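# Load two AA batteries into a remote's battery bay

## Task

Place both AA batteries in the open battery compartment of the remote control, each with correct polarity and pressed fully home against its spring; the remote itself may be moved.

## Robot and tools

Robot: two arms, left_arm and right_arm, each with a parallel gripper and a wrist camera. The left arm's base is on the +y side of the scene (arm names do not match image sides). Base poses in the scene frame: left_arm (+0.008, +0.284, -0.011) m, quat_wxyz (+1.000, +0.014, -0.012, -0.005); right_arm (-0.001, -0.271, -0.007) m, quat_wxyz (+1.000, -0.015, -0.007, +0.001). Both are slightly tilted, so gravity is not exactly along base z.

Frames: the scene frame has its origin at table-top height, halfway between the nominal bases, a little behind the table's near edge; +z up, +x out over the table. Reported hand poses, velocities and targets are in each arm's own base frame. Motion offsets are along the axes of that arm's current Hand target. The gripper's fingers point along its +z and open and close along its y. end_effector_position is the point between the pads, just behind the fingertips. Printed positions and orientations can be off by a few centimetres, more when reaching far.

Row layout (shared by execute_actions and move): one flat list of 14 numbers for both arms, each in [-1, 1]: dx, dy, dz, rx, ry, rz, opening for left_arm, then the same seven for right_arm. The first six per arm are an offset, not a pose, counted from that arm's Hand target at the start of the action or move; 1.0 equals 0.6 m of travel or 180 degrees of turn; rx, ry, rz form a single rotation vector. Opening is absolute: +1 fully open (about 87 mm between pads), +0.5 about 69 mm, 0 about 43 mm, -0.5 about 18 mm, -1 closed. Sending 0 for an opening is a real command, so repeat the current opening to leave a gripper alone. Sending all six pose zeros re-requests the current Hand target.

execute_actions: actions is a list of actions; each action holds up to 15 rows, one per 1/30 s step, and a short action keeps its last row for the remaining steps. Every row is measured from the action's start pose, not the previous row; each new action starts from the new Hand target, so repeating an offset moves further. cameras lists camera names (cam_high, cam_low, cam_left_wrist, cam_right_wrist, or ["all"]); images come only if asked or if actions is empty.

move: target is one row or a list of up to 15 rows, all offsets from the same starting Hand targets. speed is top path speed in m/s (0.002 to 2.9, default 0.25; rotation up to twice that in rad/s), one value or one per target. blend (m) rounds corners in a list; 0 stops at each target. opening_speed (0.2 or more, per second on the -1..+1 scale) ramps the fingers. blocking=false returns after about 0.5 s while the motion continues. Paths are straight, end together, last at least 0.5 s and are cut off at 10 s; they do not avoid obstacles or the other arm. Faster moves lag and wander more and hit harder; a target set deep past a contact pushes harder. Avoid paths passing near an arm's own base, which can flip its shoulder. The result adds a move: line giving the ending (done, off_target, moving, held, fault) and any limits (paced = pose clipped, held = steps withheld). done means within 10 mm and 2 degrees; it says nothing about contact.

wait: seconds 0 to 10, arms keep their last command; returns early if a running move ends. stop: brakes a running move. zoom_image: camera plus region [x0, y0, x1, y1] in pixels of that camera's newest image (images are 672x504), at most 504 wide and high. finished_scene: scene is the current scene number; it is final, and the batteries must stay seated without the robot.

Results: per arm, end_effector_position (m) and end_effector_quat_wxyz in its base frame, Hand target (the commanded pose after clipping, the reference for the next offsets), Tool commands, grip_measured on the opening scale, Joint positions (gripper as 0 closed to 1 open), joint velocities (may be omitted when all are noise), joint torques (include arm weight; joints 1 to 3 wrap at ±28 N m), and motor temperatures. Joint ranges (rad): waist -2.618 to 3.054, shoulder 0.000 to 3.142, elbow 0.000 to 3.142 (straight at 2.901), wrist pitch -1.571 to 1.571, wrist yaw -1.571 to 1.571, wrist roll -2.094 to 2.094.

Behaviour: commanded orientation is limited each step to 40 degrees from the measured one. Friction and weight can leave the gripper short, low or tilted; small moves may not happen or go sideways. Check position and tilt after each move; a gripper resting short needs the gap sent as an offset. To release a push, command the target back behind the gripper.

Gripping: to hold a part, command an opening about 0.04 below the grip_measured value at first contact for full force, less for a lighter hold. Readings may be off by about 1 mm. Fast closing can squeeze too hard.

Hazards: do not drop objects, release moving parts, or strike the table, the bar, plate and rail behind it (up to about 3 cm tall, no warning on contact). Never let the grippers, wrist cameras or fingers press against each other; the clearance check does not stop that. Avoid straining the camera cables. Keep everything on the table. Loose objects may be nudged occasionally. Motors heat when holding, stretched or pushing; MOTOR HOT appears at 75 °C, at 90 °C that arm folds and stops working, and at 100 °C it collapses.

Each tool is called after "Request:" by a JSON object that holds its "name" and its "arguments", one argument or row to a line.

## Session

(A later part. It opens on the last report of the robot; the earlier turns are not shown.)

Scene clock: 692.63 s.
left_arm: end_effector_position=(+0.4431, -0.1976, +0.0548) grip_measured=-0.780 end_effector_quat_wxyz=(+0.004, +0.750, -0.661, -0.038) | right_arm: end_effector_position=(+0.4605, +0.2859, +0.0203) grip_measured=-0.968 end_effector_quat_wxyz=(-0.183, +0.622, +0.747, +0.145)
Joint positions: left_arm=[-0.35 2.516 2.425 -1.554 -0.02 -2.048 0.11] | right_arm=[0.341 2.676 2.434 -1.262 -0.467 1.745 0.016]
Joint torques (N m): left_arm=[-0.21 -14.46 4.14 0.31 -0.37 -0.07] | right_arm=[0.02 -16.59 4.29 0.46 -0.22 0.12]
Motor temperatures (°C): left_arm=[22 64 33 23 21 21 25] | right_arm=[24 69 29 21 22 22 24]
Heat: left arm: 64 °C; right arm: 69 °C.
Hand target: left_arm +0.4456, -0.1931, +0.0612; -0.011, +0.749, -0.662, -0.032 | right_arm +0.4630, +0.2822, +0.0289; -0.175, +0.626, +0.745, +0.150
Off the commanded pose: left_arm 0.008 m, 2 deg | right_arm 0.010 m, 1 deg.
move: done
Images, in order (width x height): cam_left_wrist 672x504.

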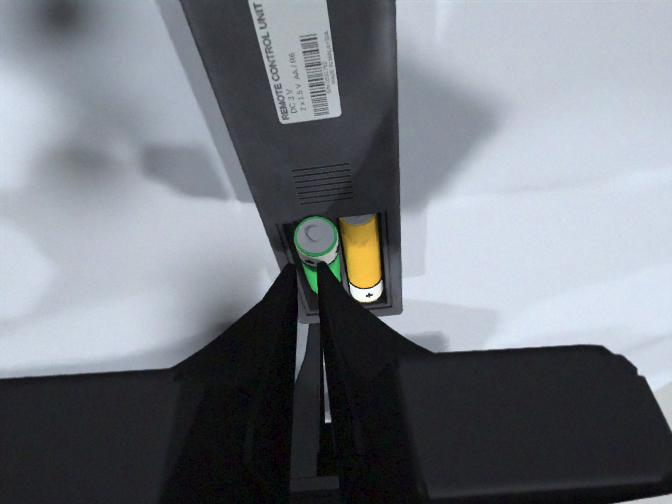

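Request:
{"name": "move", "arguments": {
  "target": [
    [-0.002,-0.006,0,0,0,0,-0.78,0,0,0,0,0,0,-1],
    [-0.003,-0.006,0.065,0,0,0,-0.78,0,0,0,0,0,0,-1]
  ],
  "speed": 0.05,
  "cameras": ["cam_left_wrist"]
}}

Request:
{"name": "zoom_image", "arguments": {
  "camera": "cam_left_wrist",
  "region": [200, 150, 420, 350]
}}

Scene clock: 697.17 s.
left_arm: end_effector_position=(+0.4487, -0.1985, +0.0498) grip_measured=-0.780 end_effector_quat_wxyz=(-0.009, +0.748, -0.664, -0.006) | right_arm: end_effector_position=(+0.4605, +0.2859, +0.0203) grip_measured=-0.968 end_effector_quat_wxyz=(-0.183, +0.622, +0.747, +0.145)
Joint positions: left_arm=[-0.349 2.431 2.249 -1.393 -0.022 -2.038 0.11] | right_arm=[0.341 2.676 2.434 -1.262 -0.467 1.745 0.016]
Joint torques (N m): left_arm=[0.4 -9.22 2.45 0.6 -0.28 -0.02] | right_arm=[0.05 -16.59 4.29 0.46 -0.22 0.12]
Motor temperatures (°C): left_arm=[22 63 33 23 21 21 25] | right_arm=[24 69 29 21 22 22 24]
Heat: left arm: 63 °C; right arm: 69 °C.
Hand target: left_arm +0.4476, -0.1885, +0.0223; -0.011, +0.749, -0.662, -0.032 | right_arm +0.4630, +0.2822, +0.0289; -0.175, +0.626, +0.745, +0.150
Off the commanded pose: left_arm 0.029 m, 3 deg | right_arm 0.010 m, 1 deg.
move: off_target (left_arm)
Images, in order (width x height): cam_left_wrist 672x504.

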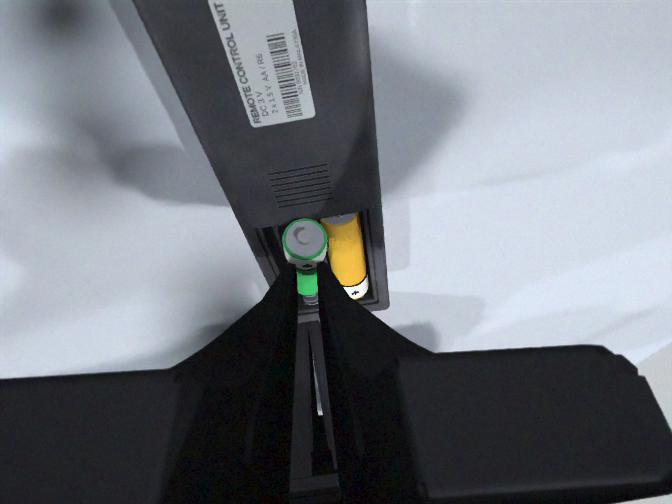

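Scaled by 2.291.

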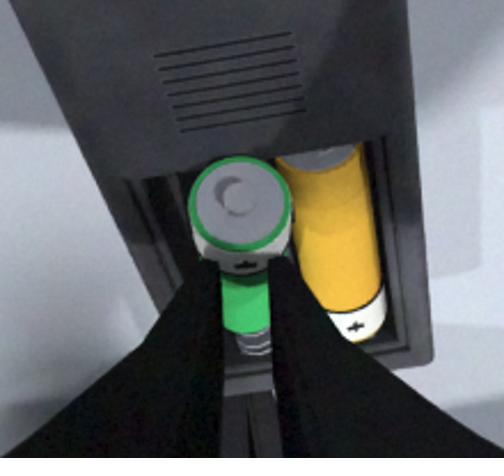

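Request:
{"name": "move", "arguments": {
  "target": [0.035,0,0.04,0,0,0,-0.78,0,0,0,0,0,0,-1],
  "speed": 0.05,
  "cameras": ["cam_left_wrist"]
}}

Request:
{"name": "zoom_image", "arguments": {
  "camera": "cam_left_wrist",
  "region": [200, 150, 420, 350]
}}

Scene clock: 700.77 s.
left_arm: end_effector_position=(+0.4481, -0.2028, +0.0478) grip_measured=-0.779 end_effector_quat_wxyz=(-0.010, +0.747, -0.665, -0.003) | right_arm: end_effector_position=(+0.4605, +0.2859, +0.0203) grip_measured=-0.968 end_effector_quat_wxyz=(-0.183, +0.622, +0.747, +0.145)
Joint positions: left_arm=[-0.357 2.427 2.233 -1.375 -0.022 -2.045 0.111] | right_arm=[0.341 2.676 2.434 -1.262 -0.467 1.745 0.016]
Joint torques (N m): left_arm=[-1.65 -5.74 1.25 1.12 -0.3 -0.32] | right_arm=[0.03 -16.58 4.29 0.46 -0.23 0.12]
Motor temperatures (°C): left_arm=[22 62 32 23 21 21 25] | right_arm=[24 69 29 21 22 22 24]
Heat: left arm: 62 °C; right arm: 69 °C.
Hand target: left_arm +0.4493, -0.2080, -0.0030; -0.011, +0.749, -0.662, -0.032 | right_arm +0.4630, +0.2822, +0.0289; -0.175, +0.626, +0.745, +0.150
Off the commanded pose: left_arm 0.051 m, 3 deg | right_arm 0.010 m, 1 deg.
move: off_target (left_arm)
Images, in order (width x height): cam_left_wrist 672x504.

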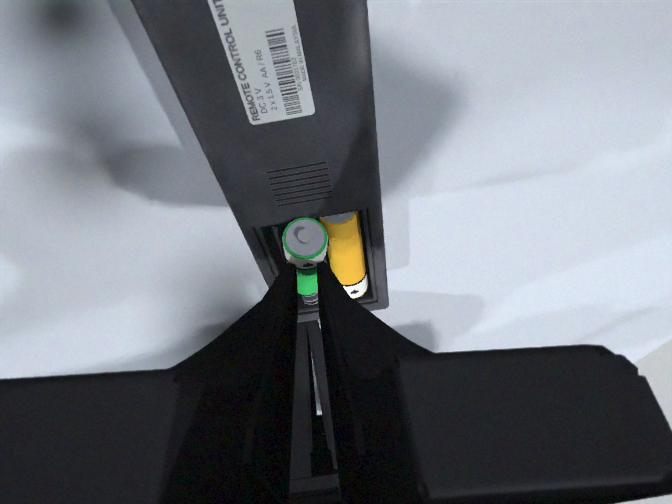

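Scaled by 2.291.

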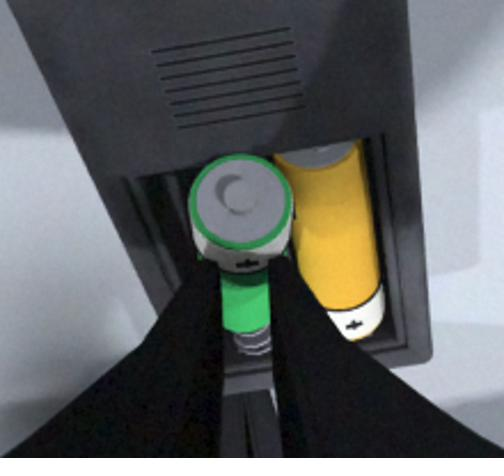

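Request:
{"name": "move", "arguments": {
  "target": [0.05,0,0.0,0,0,0,-0.78,0,0,0,0,0,0,-1],
  "speed": 0.05,
  "cameras": ["cam_left_wrist"]
}}

Request:
{"name": "zoom_image", "arguments": {
  "camera": "cam_left_wrist",
  "region": [200, 150, 420, 350]
}}

Scene clock: 704.70 s.
left_arm: end_effector_position=(+0.4520, -0.2328, +0.0399) grip_measured=-0.779 end_effector_quat_wxyz=(-0.012, +0.734, -0.679, -0.003) | right_arm: end_effector_position=(+0.4605, +0.2859, +0.0203) grip_measured=-0.968 end_effector_quat_wxyz=(-0.183, +0.622, +0.747, +0.145)
Joint positions: left_arm=[-0.412 2.53 2.39 -1.428 -0.025 -2.061 0.111] | right_arm=[0.341 2.676 2.434 -1.262 -0.467 1.745 0.016]
Joint torques (N m): left_arm=[-1.11 -5.85 4.33 0.92 -0.07 -0.19] | right_arm=[0.02 -16.59 4.29 0.46 -0.22 0.12]
Motor temperatures (°C): left_arm=[22 60 32 23 21 21 25] | right_arm=[24 69 29 21 22 22 24]
Heat: left arm: 60 °C; right arm: 69 °C.
Hand target: left_arm +0.4530, -0.2377, -0.0048; -0.011, +0.749, -0.662, -0.032 | right_arm +0.4630, +0.2822, +0.0289; -0.175, +0.626, +0.745, +0.150
Off the commanded pose: left_arm 0.045 m, 4 deg | right_arm 0.010 m, 1 deg.
joint sent to its limit (left arm) — joint 6 (wrist roll), lower limit. The joint targets are off in position, not in orientation.
move: off_target (left_arm)
Images, in order (width x height): cam_left_wrist 672x504.

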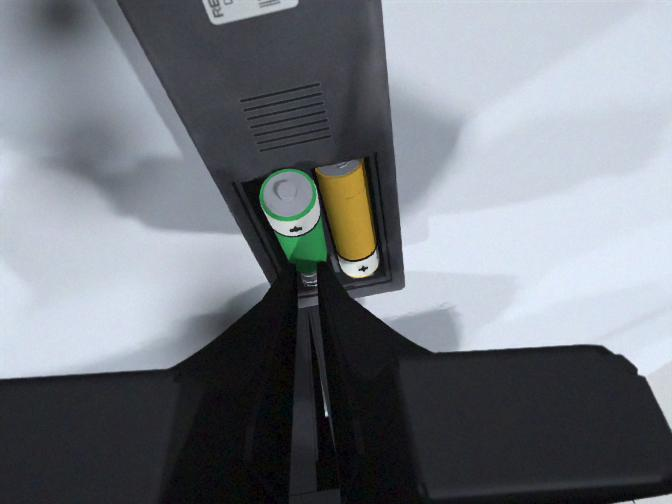

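Scaled by 2.291.

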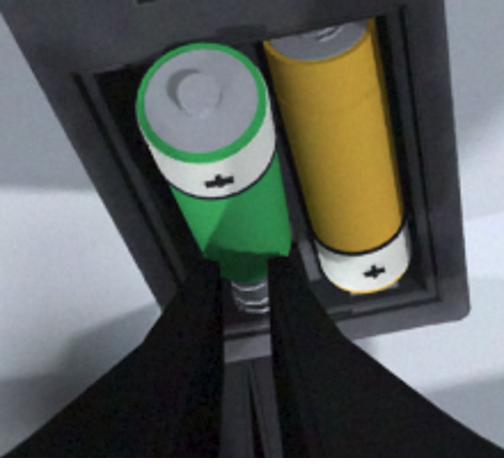

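Request:
{"name": "move", "arguments": {
  "target": [
    [0,0,-0.03,0,0,0,-0.78,0,0,0,0,0,0,-1],
    [-0.085,0.005,-0.03,0,0,0,-0.78,0,0,0,0,0,0,-1],
    [-0.085,0.005,0.03,0,0,0,-0.78,0,0,0,0,0,0,-1]
  ],
  "speed": 0.12,
  "cameras": ["cam_left_wrist"]
}}

Scene clock: 710.67 s.
left_arm: end_effector_position=(+0.4517, -0.2178, +0.0379) grip_measured=-0.779 end_effector_quat_wxyz=(+0.005, +0.742, -0.669, +0.044) | right_arm: end_effector_position=(+0.4605, +0.2859, +0.0203) grip_measured=-0.968 end_effector_quat_wxyz=(-0.183, +0.622, +0.747, +0.145)
Joint positions: left_arm=[-0.36 2.373 2.08 -1.2 0.042 -2.036 0.11] | right_arm=[0.341 2.676 2.434 -1.262 -0.467 1.745 0.016]
Joint torques (N m): left_arm=[1.59 -5.68 1.02 0.49 -0.91 -0.07] | right_arm=[0.02 -16.61 4.29 0.46 -0.23 0.12]
Motor temperatures (°C): left_arm=[22 58 32 23 21 21 25] | right_arm=[24 70 29 21 22 22 24]
Heat: left arm: 58 °C; right arm: 70 °C.
Hand target: left_arm +0.4433, -0.1866, -0.0195; -0.011, +0.749, -0.662, -0.032 | right_arm +0.4630, +0.2822, +0.0289; -0.175, +0.626, +0.745, +0.150
Off the commanded pose: left_arm 0.066 m, 9 deg | right_arm 0.010 m, 1 deg.
move: off_target (left_arm)
Images, in order (width x height): cam_left_wrist 672x504.

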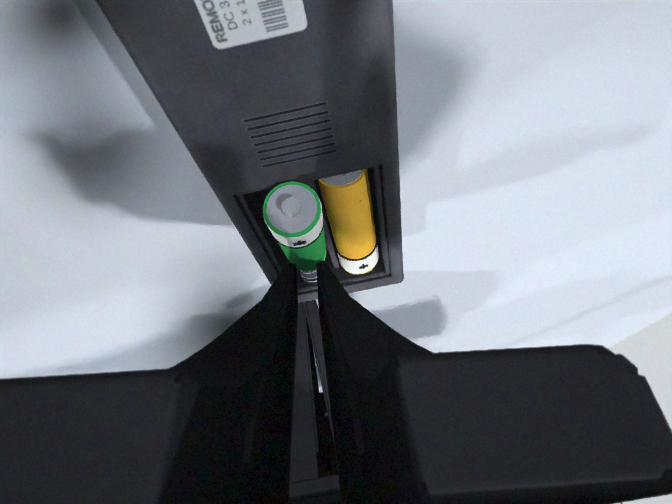

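Request:
{"name": "move", "arguments": {
  "target": [
    [0,0,-0.17,0,0,0,-0.78,0,0,0,0,0,0,-1],
    [-0.02,0.005,-0.17,0,0,0,-0.78,0,0,0,0,0,0,-1]
  ],
  "speed": 0.12,
  "cameras": ["cam_left_wrist"]
}}

Scene clock: 714.60 s.
left_arm: end_effector_position=(+0.4424, -0.1897, +0.0783) grip_measured=-0.780 end_effector_quat_wxyz=(-0.002, +0.749, -0.662, -0.023) | right_arm: end_effector_position=(+0.4605, +0.2859, +0.0203) grip_measured=-0.968 end_effector_quat_wxyz=(-0.183, +0.622, +0.747, +0.145)
Joint positions: left_arm=[-0.335 2.458 2.412 -1.567 -0.02 -2.03 0.11] | right_arm=[0.341 2.676 2.434 -1.262 -0.467 1.745 0.016]
Joint torques (N m): left_arm=[0.39 -13.53 5.2 0.13 -0.27 0.01] | right_arm=[0.03 -16.61 4.29 0.46 -0.22 0.12]
Motor temperatures (°C): left_arm=[22 58 32 23 21 21 25] | right_arm=[24 70 29 21 22 22 24]
Heat: left arm: 58 °C; right arm: 70 °C.
Hand target: left_arm +0.4422, -0.1809, +0.0831; -0.011, +0.749, -0.662, -0.032 | right_arm +0.4630, +0.2822, +0.0289; -0.175, +0.626, +0.745, +0.150
Off the commanded pose: left_arm 0.010 m, 1 deg | right_arm 0.010 m, 1 deg.
joint sent to its limit (left arm) — joint 4 (wrist pitch), lower limit. The joint targets still meet the commanded pose.
move: done
Images, in order (width x height): cam_left_wrist 672x504.

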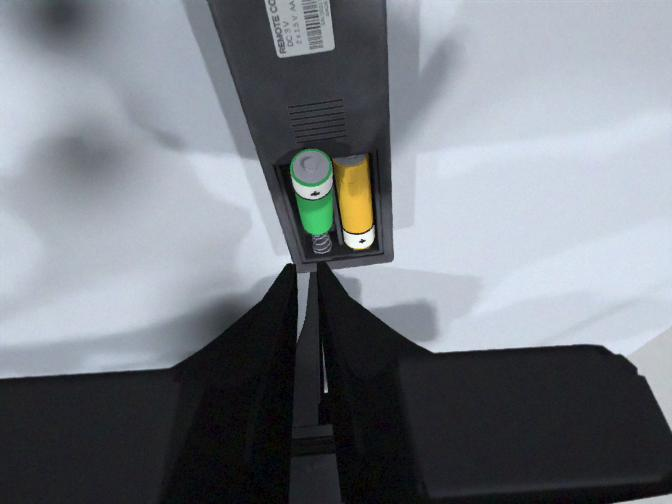

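Request:
{"name": "move", "arguments": {
  "target": [
    [-0.06,-0.003,0.0,0,0,0,-0.78,0,0,0.04,0,0,0,-1]
  ],
  "speed": 0.1,
  "cameras": ["cam_left_wrist","cam_low"]
}}

Request:
{"name": "zoom_image", "arguments": {
  "camera": "cam_low",
  "region": [340, 250, 420, 310]
}}

Scene clock: 719.40 s.
left_arm: end_effector_position=(+0.4352, -0.1513, +0.0683) grip_measured=-0.780 end_effector_quat_wxyz=(+0.009, +0.749, -0.661, -0.049) | right_arm: end_effector_position=(+0.4612, +0.2893, +0.0189) grip_measured=-0.968 end_effector_quat_wxyz=(-0.190, +0.622, +0.743, +0.156)
Joint positions: left_arm=[-0.261 2.417 2.298 -1.549 -0.027 -1.958 0.11] | right_arm=[0.34 2.662 2.388 -1.214 -0.49 1.754 0.016]
Joint torques (N m): left_arm=[0.08 -15.8 4.81 0.36 -0.25 0.04] | right_arm=[1.63 -13.85 3.54 0.84 0.06 0.25]
Motor temperatures (°C): left_arm=[22 60 32 23 21 21 24] | right_arm=[24 70 29 21 22 22 24]
Heat: left arm: 60 °C; right arm: 70 °C.
Hand target: left_arm +0.4397, -0.1450, +0.0852; -0.011, +0.749, -0.662, -0.032 | right_arm +0.4613, +0.2928, +0.0075; -0.175, +0.626, +0.745, +0.150
Off the commanded pose: left_arm 0.019 m, 3 deg | right_arm 0.012 m, 2 deg.
move: off_target (left_arm, right_arm)
Images, in order (width x height): cam_low 672x504, cam_left_wrist 672x504.

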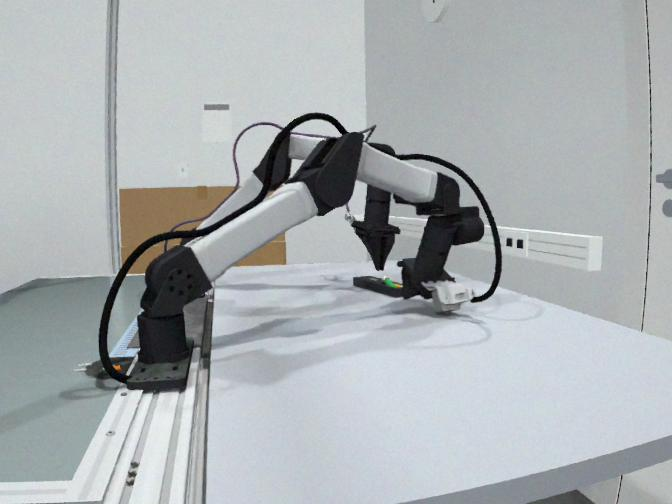

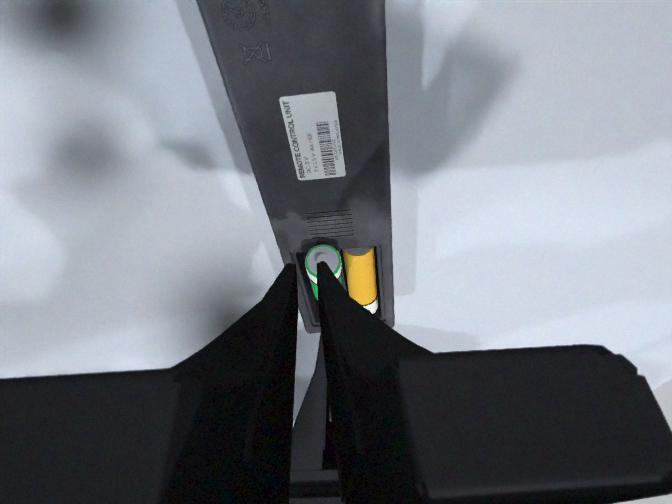

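Scaled by 6.300.

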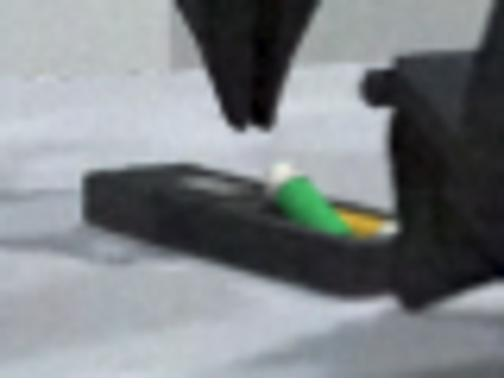

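Request:
{"name": "move", "arguments": {
  "target": [
    [-0.01,-0.013,0.0,0,0,0,-0.78,0,0,0,0,0,0,-1],
    [-0.008,-0.013,0.055,0,0,0,-0.78,0,0,0,0,0,0,-1]
  ],
  "speed": 0.08,
  "cameras": ["cam_left_wrist","cam_low"]
}}

Request:
{"name": "zoom_image", "arguments": {
  "camera": "cam_low",
  "region": [340, 250, 420, 310]
}}

Scene clock: 724.37 s.
left_arm: end_effector_position=(+0.4380, -0.1437, +0.0424) grip_measured=-0.780 end_effector_quat_wxyz=(+0.009, +0.747, -0.663, -0.048) | right_arm: end_effector_position=(+0.4612, +0.2893, +0.0189) grip_measured=-0.968 end_effector_quat_wxyz=(-0.190, +0.622, +0.743, +0.156)
Joint positions: left_arm=[-0.244 2.409 2.182 -1.438 -0.029 -1.935 0.11] | right_arm=[0.34 2.662 2.388 -1.214 -0.49 1.754 0.016]
Joint torques (N m): left_arm=[0.34 -14.46 4.45 0.5 -0.25 0] | right_arm=[1.63 -13.83 3.52 0.85 0.05 0.25]
Motor temperatures (°C): left_arm=[22 61 32 23 21 21 24] | right_arm=[24 67 29 21 22 22 24]
Heat: left arm: 61 °C; right arm: 67 °C.
Hand target: left_arm +0.4458, -0.1374, +0.0524; -0.011, +0.749, -0.662, -0.032 | right_arm +0.4613, +0.2928, +0.0075; -0.175, +0.626, +0.745, +0.150
Off the commanded pose: left_arm 0.014 m, 3 deg | right_arm 0.012 m, 2 deg.
move: off_target (left_arm, right_arm)
Images, in order (width x height): cam_low 672x504, cam_left_wrist 672x504.

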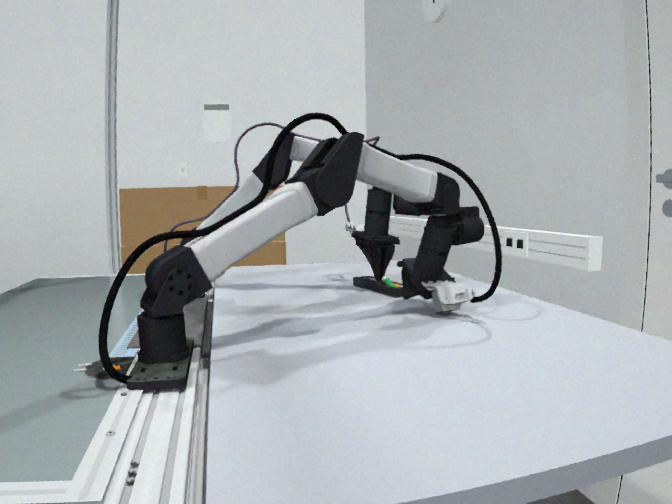

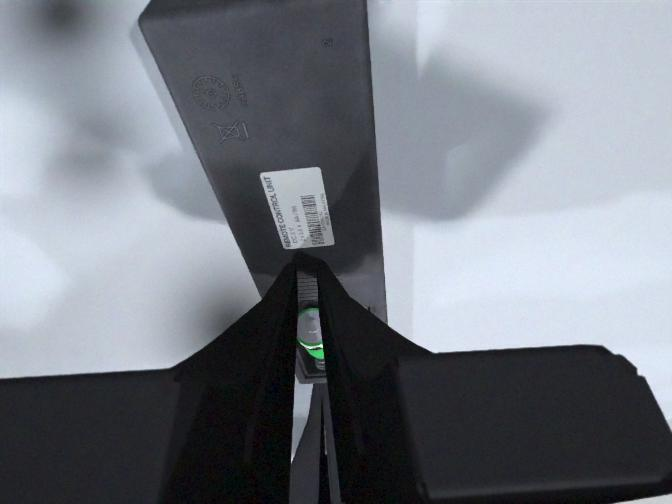

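Scaled by 6.300.

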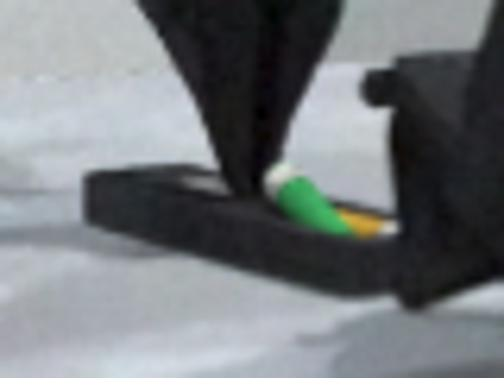

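Request:
{"name": "move", "arguments": {
  "target": [0.05,0.0,-0.003,0,0,0,-0.78,0,0,0,0,0,0,-1],
  "speed": 0.05,
  "cameras": ["cam_left_wrist","cam_low"]
}}

Request:
{"name": "zoom_image", "arguments": {
  "camera": "cam_low",
  "region": [340, 250, 420, 310]
}}

Scene clock: 728.00 s.
left_arm: end_effector_position=(+0.4450, -0.1693, +0.0535) grip_measured=-0.780 end_effector_quat_wxyz=(-0.003, +0.744, -0.667, -0.029) | right_arm: end_effector_position=(+0.4612, +0.2893, +0.0189) grip_measured=-0.968 end_effector_quat_wxyz=(-0.190, +0.622, +0.743, +0.156)
Joint positions: left_arm=[-0.294 2.429 2.261 -1.454 -0.03 -1.974 0.11] | right_arm=[0.34 2.662 2.388 -1.214 -0.49 1.754 0.016]
Joint torques (N m): left_arm=[-0.42 -10.76 8.01 0.17 -0.27 -0.28] | right_arm=[1.62 -13.83 3.54 0.85 0.05 0.25]
Motor temperatures (°C): left_arm=[22 61 32 23 21 21 24] | right_arm=[24 66 29 21 22 22 24]
Heat: left arm: 61 °C; right arm: 66 °C.
Hand target: left_arm +0.4494, -0.1673, +0.0524; -0.011, +0.749, -0.662, -0.032 | right_arm +0.4613, +0.2928, +0.0075; -0.175, +0.626, +0.745, +0.150
Off the commanded pose: left_arm 0.005 m, 1 deg | right_arm 0.012 m, 2 deg.
move: off_target (right_arm)
Images, in order (width x height): cam_low 672x504, cam_left_wrist 672x504.

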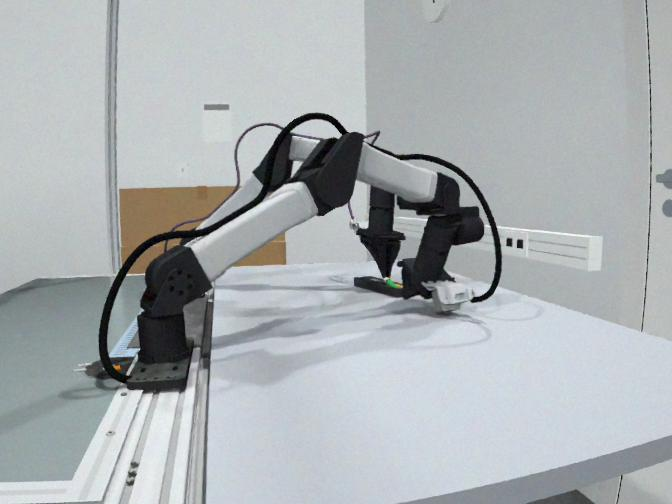

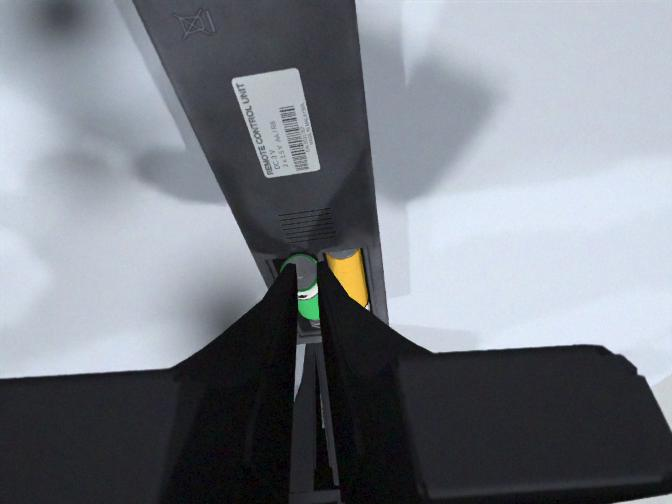

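Scaled by 6.300.

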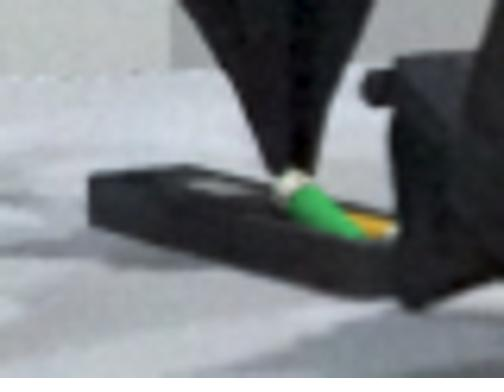

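Request:
{"name": "move", "arguments": {
  "target": [
    [0.0,0.0,0.06,0,0,0,-0.78,0,0,0,0,0,0,-1],
    [0.02,0.0,0.07,0,0,0,-0.78,0,0,0,0,0,0,-1]
  ],
  "speed": 0.06,
  "cameras": ["cam_left_wrist","cam_low"]
}}

Request:
{"name": "zoom_image", "arguments": {
  "camera": "cam_low",
  "region": [340, 250, 420, 310]
}}

Request:
{"name": "zoom_image", "arguments": {
  "camera": "cam_left_wrist",
  "region": [200, 180, 420, 380]
}}

Scene clock: 732.67 s.
left_arm: end_effector_position=(+0.4487, -0.1727, +0.0412) grip_measured=-0.780 end_effector_quat_wxyz=(-0.013, +0.747, -0.664, -0.013) | right_arm: end_effector_position=(+0.4612, +0.2893, +0.0189) grip_measured=-0.968 end_effector_quat_wxyz=(-0.190, +0.622, +0.743, +0.156)
Joint positions: left_arm=[-0.301 2.395 2.152 -1.341 -0.034 -1.989 0.11] | right_arm=[0.34 2.662 2.388 -1.214 -0.49 1.754 0.016]
Joint torques (N m): left_arm=[-1.42 -7.17 4.26 0.77 -0.23 -0.26] | right_arm=[1.65 -13.85 3.52 0.86 0.05 0.25]
Motor temperatures (°C): left_arm=[22 61 33 23 21 21 24] | right_arm=[24 65 29 21 22 22 24]
Heat: left arm: 61 °C; right arm: 65 °C.
Hand target: left_arm +0.4494, -0.1766, +0.0097; -0.011, +0.749, -0.662, -0.032 | right_arm +0.4613, +0.2928, +0.0075; -0.175, +0.626, +0.745, +0.150
Off the commanded pose: left_arm 0.032 m, 2 deg | right_arm 0.012 m, 2 deg.
move: off_target (left_arm, right_arm)
Images, in order (width x height): cam_low 672x504, cam_left_wrist 672x504.

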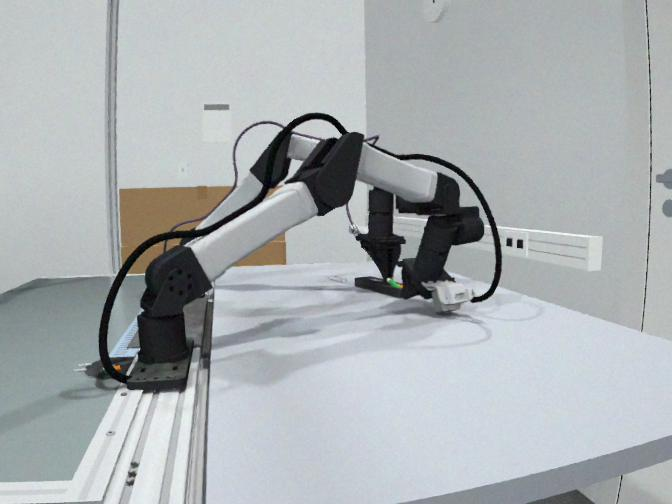

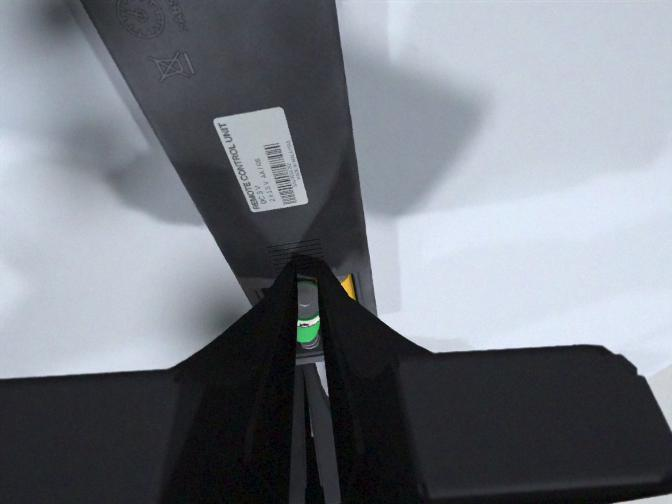

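Scaled by 6.300.

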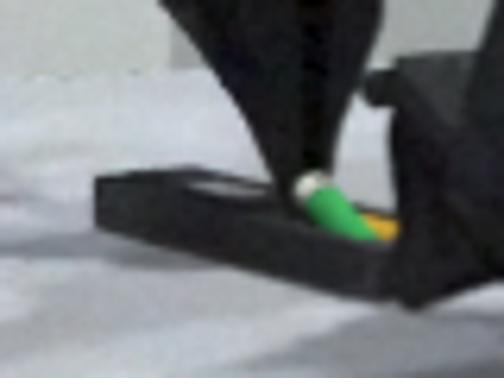

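Scaled by 2.291.

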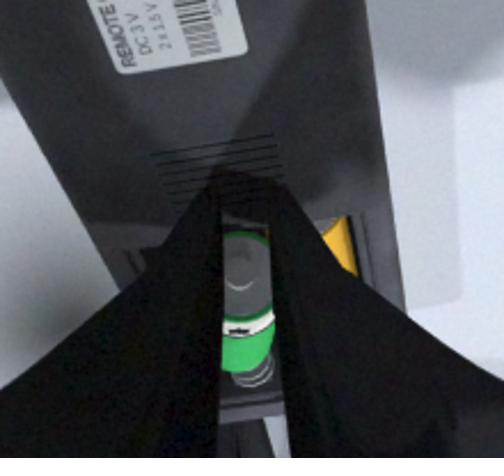

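Request:
{"name": "move", "arguments": {
  "target": [0.04,0.0,0.0,0,0,0,-0.78,0,0,0,0,0,0,-1],
  "speed": 0.05,
  "cameras": ["cam_left_wrist","cam_low"]
}}

Request:
{"name": "zoom_image", "arguments": {
  "camera": "cam_low",
  "region": [340, 250, 420, 310]
}}

Request:
{"name": "zoom_image", "arguments": {
  "camera": "cam_left_wrist",
  "region": [200, 180, 420, 380]
}}

Scene clock: 737.33 s.
left_arm: end_effector_position=(+0.4494, -0.1763, +0.0414) grip_measured=-0.780 end_effector_quat_wxyz=(-0.028, +0.752, -0.658, -0.033) | right_arm: end_effector_position=(+0.4612, +0.2893, +0.0189) grip_measured=-0.968 end_effector_quat_wxyz=(-0.190, +0.622, +0.743, +0.156)
Joint positions: left_arm=[-0.325 2.439 2.237 -1.408 -0.078 -2.031 0.11] | right_arm=[0.34 2.662 2.388 -1.214 -0.49 1.755 0.016]
Joint torques (N m): left_arm=[-3.17 -6.52 5.19 0.97 0.33 -0.25] | right_arm=[1.63 -13.83 3.52 0.85 0.05 0.25]
Motor temperatures (°C): left_arm=[22 60 33 23 21 21 24] | right_arm=[24 64 28 21 22 22 24]
Heat: left arm: 60 °C; right arm: 64 °C.
Hand target: left_arm +0.4524, -0.2004, +0.0082; -0.011, +0.749, -0.662, -0.032 | right_arm +0.4613, +0.2928, +0.0074; -0.175, +0.626, +0.745, +0.149
Off the commanded pose: left_arm 0.041 m, 2 deg | right_arm 0.012 m, 2 deg.
move: off_target (left_arm, right_arm)
Images, in order (width x height): cam_low 672x504, cam_left_wrist 672x504.

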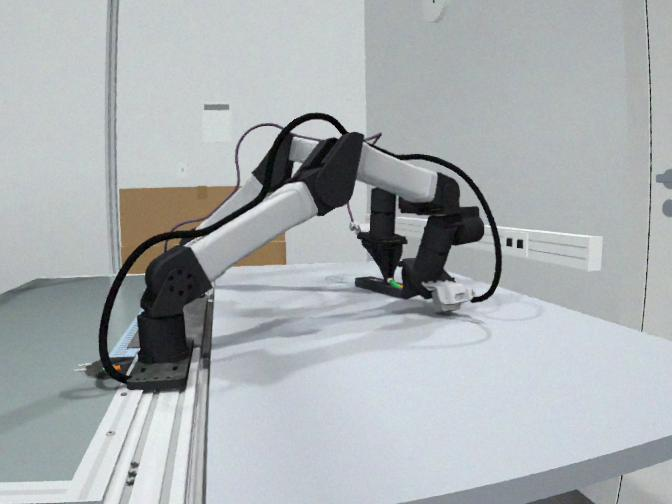

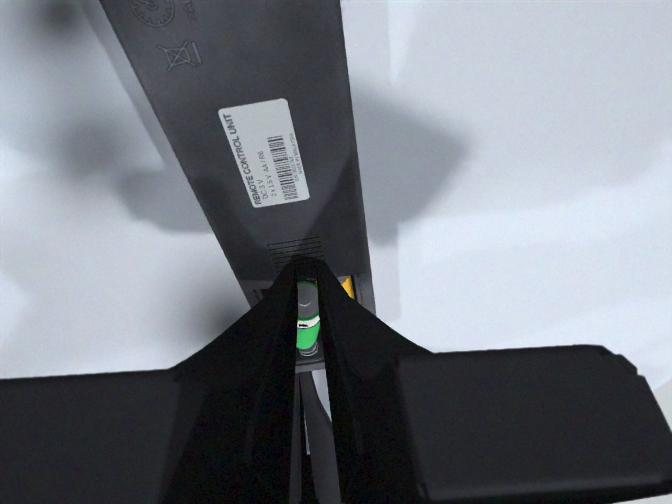

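Scaled by 6.300.

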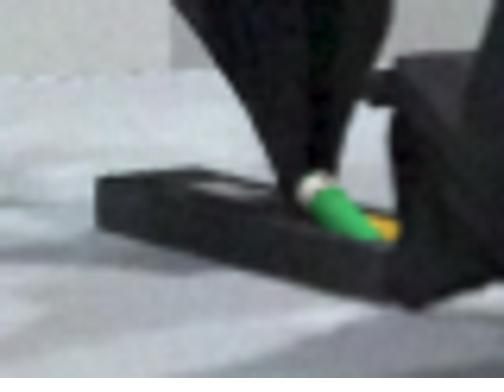

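Scaled by 2.291.

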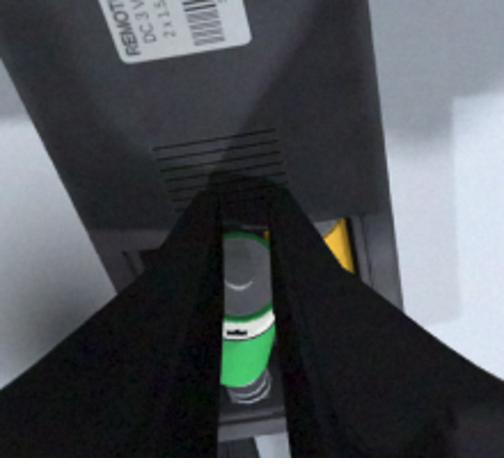

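Request:
{"name": "move", "arguments": {
  "target": [0.06,0.0,-0.015,0,0,0,-0.78,0,0,0,0,0,0,-1],
  "speed": 0.05,
  "cameras": ["cam_left_wrist","cam_low"]
}}

Request:
{"name": "zoom_image", "arguments": {
  "camera": "cam_low",
  "region": [340, 250, 420, 310]
}}

Request:
{"name": "zoom_image", "arguments": {
  "camera": "cam_left_wrist",
  "region": [200, 180, 420, 380]
}}

Scene clock: 743.20 s.
left_arm: end_effector_position=(+0.4511, -0.1860, +0.0417) grip_measured=-0.780 end_effector_quat_wxyz=(-0.047, +0.744, -0.663, -0.068) | right_arm: end_effector_position=(+0.4612, +0.2893, +0.0189) grip_measured=-0.968 end_effector_quat_wxyz=(-0.190, +0.622, +0.743, +0.156)
Joint positions: left_arm=[-0.365 2.58 2.503 -1.589 -0.136 -2.057 0.11] | right_arm=[0.34 2.662 2.388 -1.214 -0.49 1.755 0.016]
Joint torques (N m): left_arm=[-4.59 -7.95 6.02 1.22 1.14 -0.26] | right_arm=[1.62 -13.86 3.54 0.85 0.05 0.25]
Motor temperatures (°C): left_arm=[22 57 33 23 21 21 24] | right_arm=[24 63 28 21 22 22 24]
Heat: left arm: 57 °C; right arm: 63 °C.
Hand target: left_arm +0.4570, -0.2366, +0.0149; -0.011, +0.749, -0.662, -0.032 | right_arm +0.4613, +0.2928, +0.0074; -0.175, +0.626, +0.745, +0.149
Off the commanded pose: left_arm 0.058 m, 6 deg | right_arm 0.012 m, 2 deg.
joint read past its limit (left arm) — joint 4 (wrist pitch), lower limit.
joint sent to its limit (left arm) — joint 6 (wrist roll), lower limit. The joint targets are off in position, not in orientation.
move: off_target (left_arm, right_arm)
Images, in order (width x height): cam_low 672x504, cam_left_wrist 672x504.

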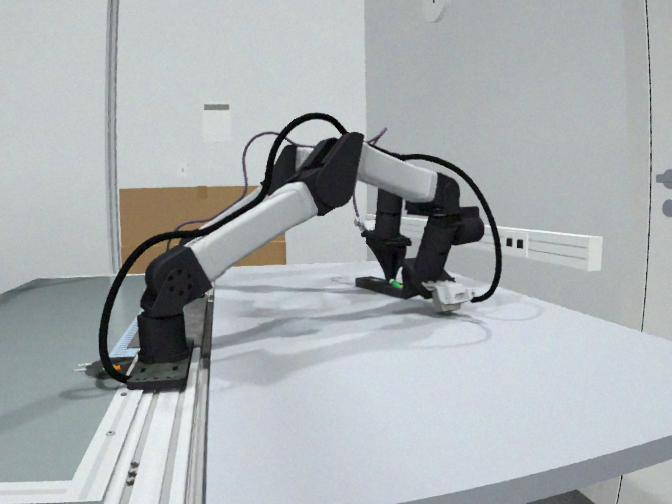

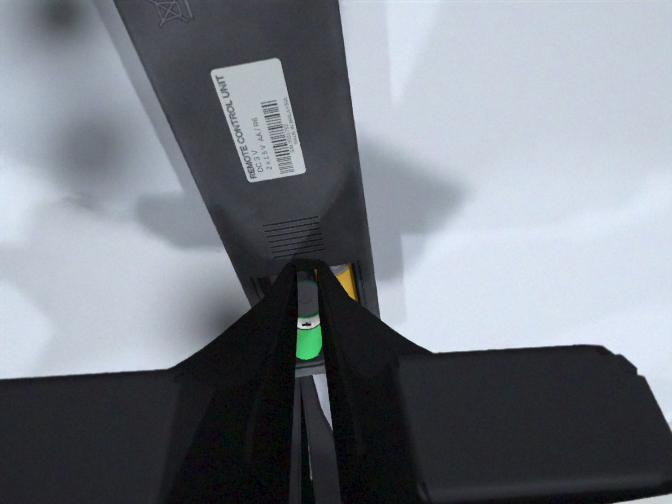

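Scaled by 6.300.

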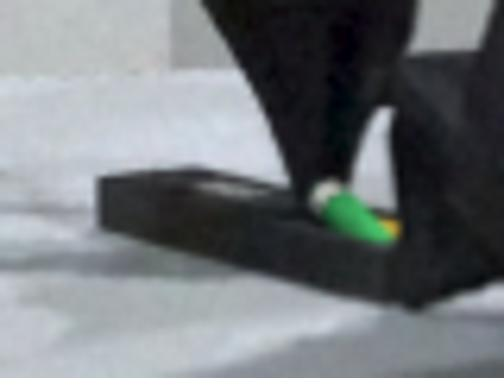

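Scaled by 2.291.

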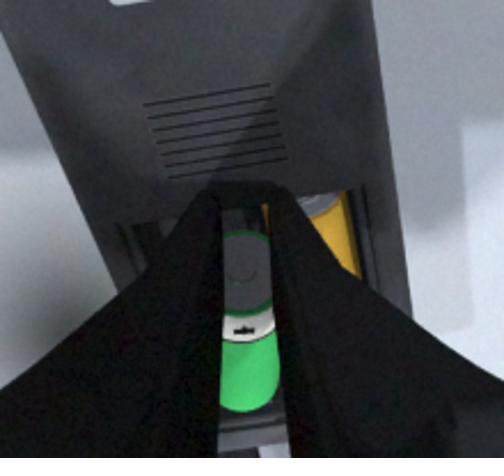

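Request:
{"name": "move", "arguments": {
  "target": [0.0,0.0,0.05,0,0,0,-0.78,0,0,0,0,0,0,-1],
  "speed": 0.05,
  "cameras": ["cam_left_wrist"]
}}

Request:
{"name": "move", "arguments": {
  "target": [
    [0.0,0.0,-0.07,0,0,0,-0.78,0,0,0,0,0,0,-1],
    [0.0,0.0,0.02,0,0,0,-0.78,0,0,0,0,0,0,-1]
  ],
  "speed": 0.12,
  "blend": [0.02,0],
  "cameras": ["cam_left_wrist","cam_low"]
}}

Request:
{"name": "zoom_image", "arguments": {
  "camera": "cam_low",
  "region": [340, 250, 420, 310]
}}

Request:
{"name": "zoom_image", "arguments": {
  "camera": "cam_left_wrist",
  "region": [200, 130, 420, 330]
}}

Scene clock: 750.40 s.
left_arm: end_effector_position=(+0.4507, -0.1858, +0.0390) grip_measured=-0.780 end_effector_quat_wxyz=(-0.049, +0.745, -0.662, -0.062) | right_arm: end_effector_position=(+0.4612, +0.2893, +0.0189) grip_measured=-0.968 end_effector_quat_wxyz=(-0.190, +0.622, +0.743, +0.156)
Joint positions: left_arm=[-0.365 2.541 2.42 -1.53 -0.136 -2.059 0.11] | right_arm=[0.34 2.662 2.388 -1.214 -0.49 1.755 0.016]
Joint torques (N m): left_arm=[-4.49 -5.59 1.68 1.7 1.15 -0.3] | right_arm=[1.63 -13.83 3.54 0.85 0.05 0.25]
Motor temperatures (°C): left_arm=[22 56 33 24 21 21 24] | right_arm=[24 62 28 21 22 22 24]
Heat: left arm: 56 °C; right arm: 62 °C.
Hand target: left_arm +0.4560, -0.2348, -0.0151; -0.011, +0.749, -0.662, -0.032 | right_arm +0.4613, +0.2928, +0.0074; -0.175, +0.626, +0.745, +0.149
Off the commanded pose: left_arm 0.073 m, 6 deg | right_arm 0.012 m, 2 deg.
joint sent to its limit (left arm) — joint 6 (wrist roll), lower limit. The joint targets are off in position, not in orientation.
move: off_target (left_arm, right_arm)
Images, in order (width x height): cam_left_wrist 672x504.

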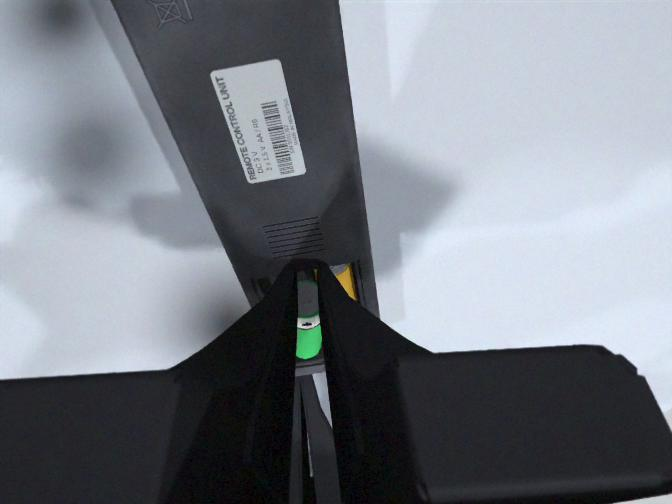

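Scene clock: 751.87 s.
left_arm: end_effector_position=(+0.4506, -0.1857, +0.0384) grip_measured=-0.780 end_effector_quat_wxyz=(-0.053, +0.746, -0.662, -0.052) | right_arm: end_effector_position=(+0.4612, +0.2893, +0.0189) grip_measured=-0.968 end_effector_quat_wxyz=(-0.190, +0.622, +0.743, +0.156)
Joint positions: left_arm=[-0.365 2.502 2.345 -1.475 -0.136 -2.06 0.11] | right_arm=[0.34 2.662 2.388 -1.214 -0.49 1.755 0.016]
Joint torques (N m): left_arm=[-4.22 -4.07 0.83 1.82 1.1 -0.26] | right_arm=[1.63 -13.83 3.54 0.85 0.05 0.25]
Motor temperatures (°C): left_arm=[22 56 32 24 21 21 24] | right_arm=[24 62 28 21 22 22 24]
Heat: left arm: 56 °C; right arm: 62 °C.
Hand target: left_arm +0.4557, -0.2342, -0.0269; -0.011, +0.749, -0.662, -0.032 | right_arm +0.4613, +0.2928, +0.0074; -0.175, +0.626, +0.745, +0.149
Off the commanded pose: left_arm 0.082 m, 5 deg | right_arm 0.012 m, 2 deg.
joint sent to its limit (left arm) — joint 6 (wrist roll), lower limit. The joint targets are off in position, not in orientation.
move: off_target (left_arm, right_arm); blend cut to 0.0196 m at target 1
Images, in order (width x height): cam_low 672x504, cam_left_wrist 672x504.

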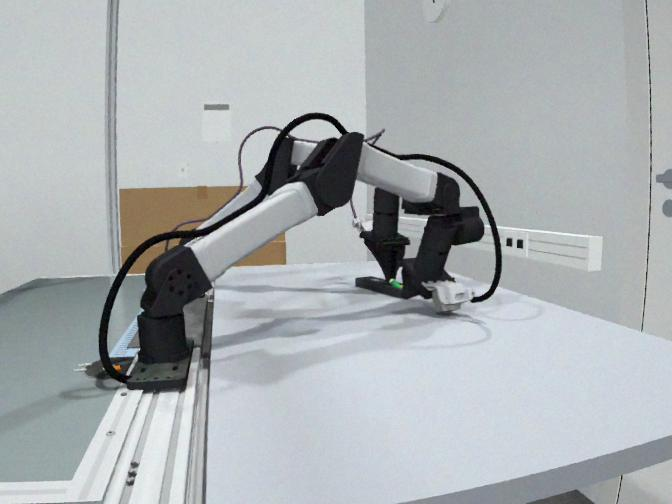

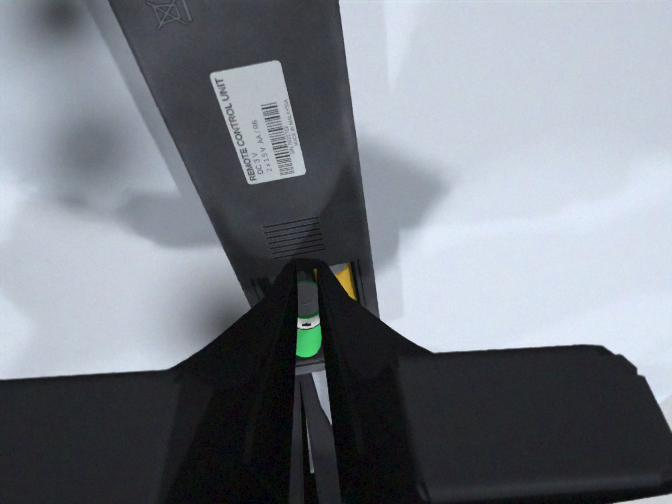

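Scaled by 6.300.

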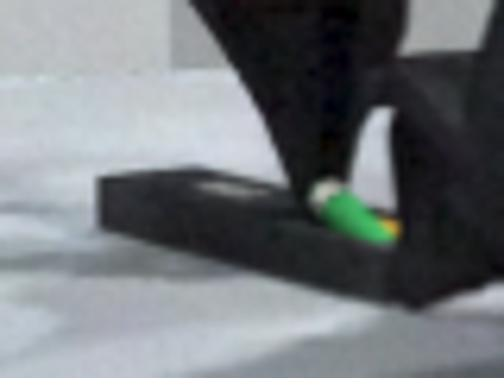

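Scaled by 2.291.

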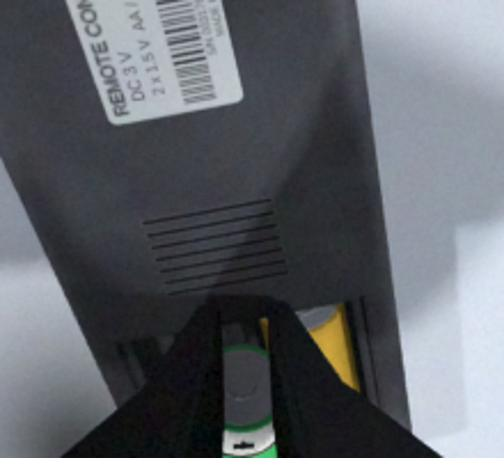

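Request:
{"name": "move", "arguments": {
  "target": [
    [-0.05,0.0,-0.15,0,0,0,-0.78,0,0,0,0,0,0,-1]
  ],
  "speed": 0.15,
  "cameras": ["cam_left_wrist","cam_low"]
}}

Request:
{"name": "zoom_image", "arguments": {
  "camera": "cam_low",
  "region": [340, 250, 420, 310]
}}

Request:
{"name": "zoom_image", "arguments": {
  "camera": "cam_left_wrist",
  "region": [200, 130, 420, 330]
}}

Scene clock: 756.20 s.
left_arm: end_effector_position=(+0.4498, -0.1856, +0.0562) grip_measured=-0.780 end_effector_quat_wxyz=(-0.045, +0.747, -0.661, -0.059) | right_arm: end_effector_position=(+0.4613, +0.2893, +0.0189) grip_measured=-0.968 end_effector_quat_wxyz=(-0.190, +0.622, +0.743, +0.156)
Joint positions: left_arm=[-0.362 2.552 2.509 -1.607 -0.126 -2.061 0.11] | right_arm=[0.34 2.662 2.388 -1.214 -0.49 1.755 0.016]
Joint torques (N m): left_arm=[-1.57 -12.77 8.02 0.49 0.93 -0.16] | right_arm=[1.65 -13.82 3.52 0.85 0.05 0.24]
Motor temperatures (°C): left_arm=[22 55 32 24 21 21 24] | right_arm=[24 61 28 21 22 22 24]
Heat: left arm: 55 °C; right arm: 61 °C.
Hand target: left_arm +0.4551, -0.2096, +0.0647; -0.011, +0.749, -0.662, -0.032 | right_arm +0.4613, +0.2928, +0.0074; -0.175, +0.626, +0.745, +0.149
Off the commanded pose: left_arm 0.026 m, 5 deg | right_arm 0.012 m, 2 deg.
joint read past its limit (left arm) — joint 4 (wrist pitch), lower limit.
joint sent to its limit (left arm) — joint 4 (wrist pitch), lower limit. The joint targets still meet the commanded pose.
move: off_target (left_arm, right_arm)
Images, in order (width x height): cam_low 672x504, cam_left_wrist 672x504.

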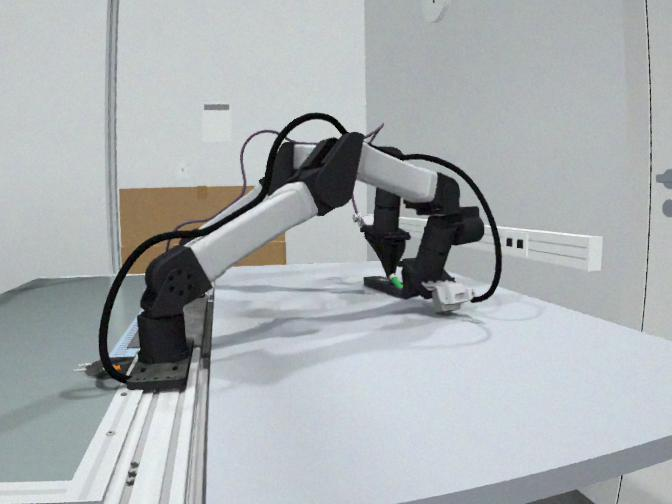

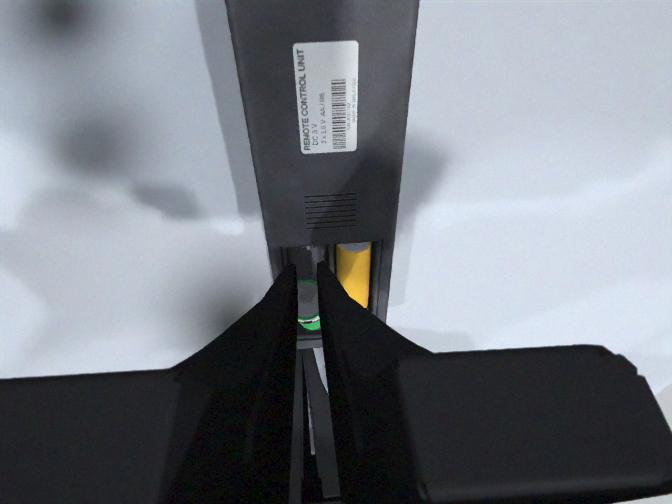

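Scaled by 6.300.

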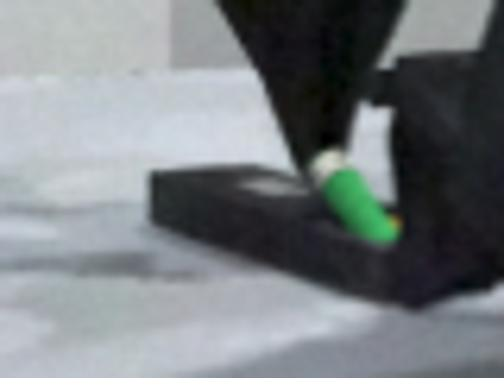

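Scaled by 2.291.

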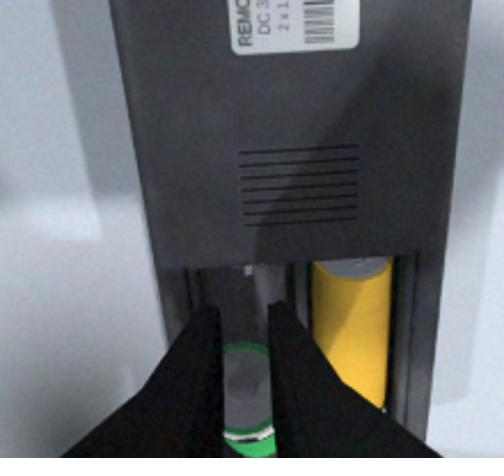

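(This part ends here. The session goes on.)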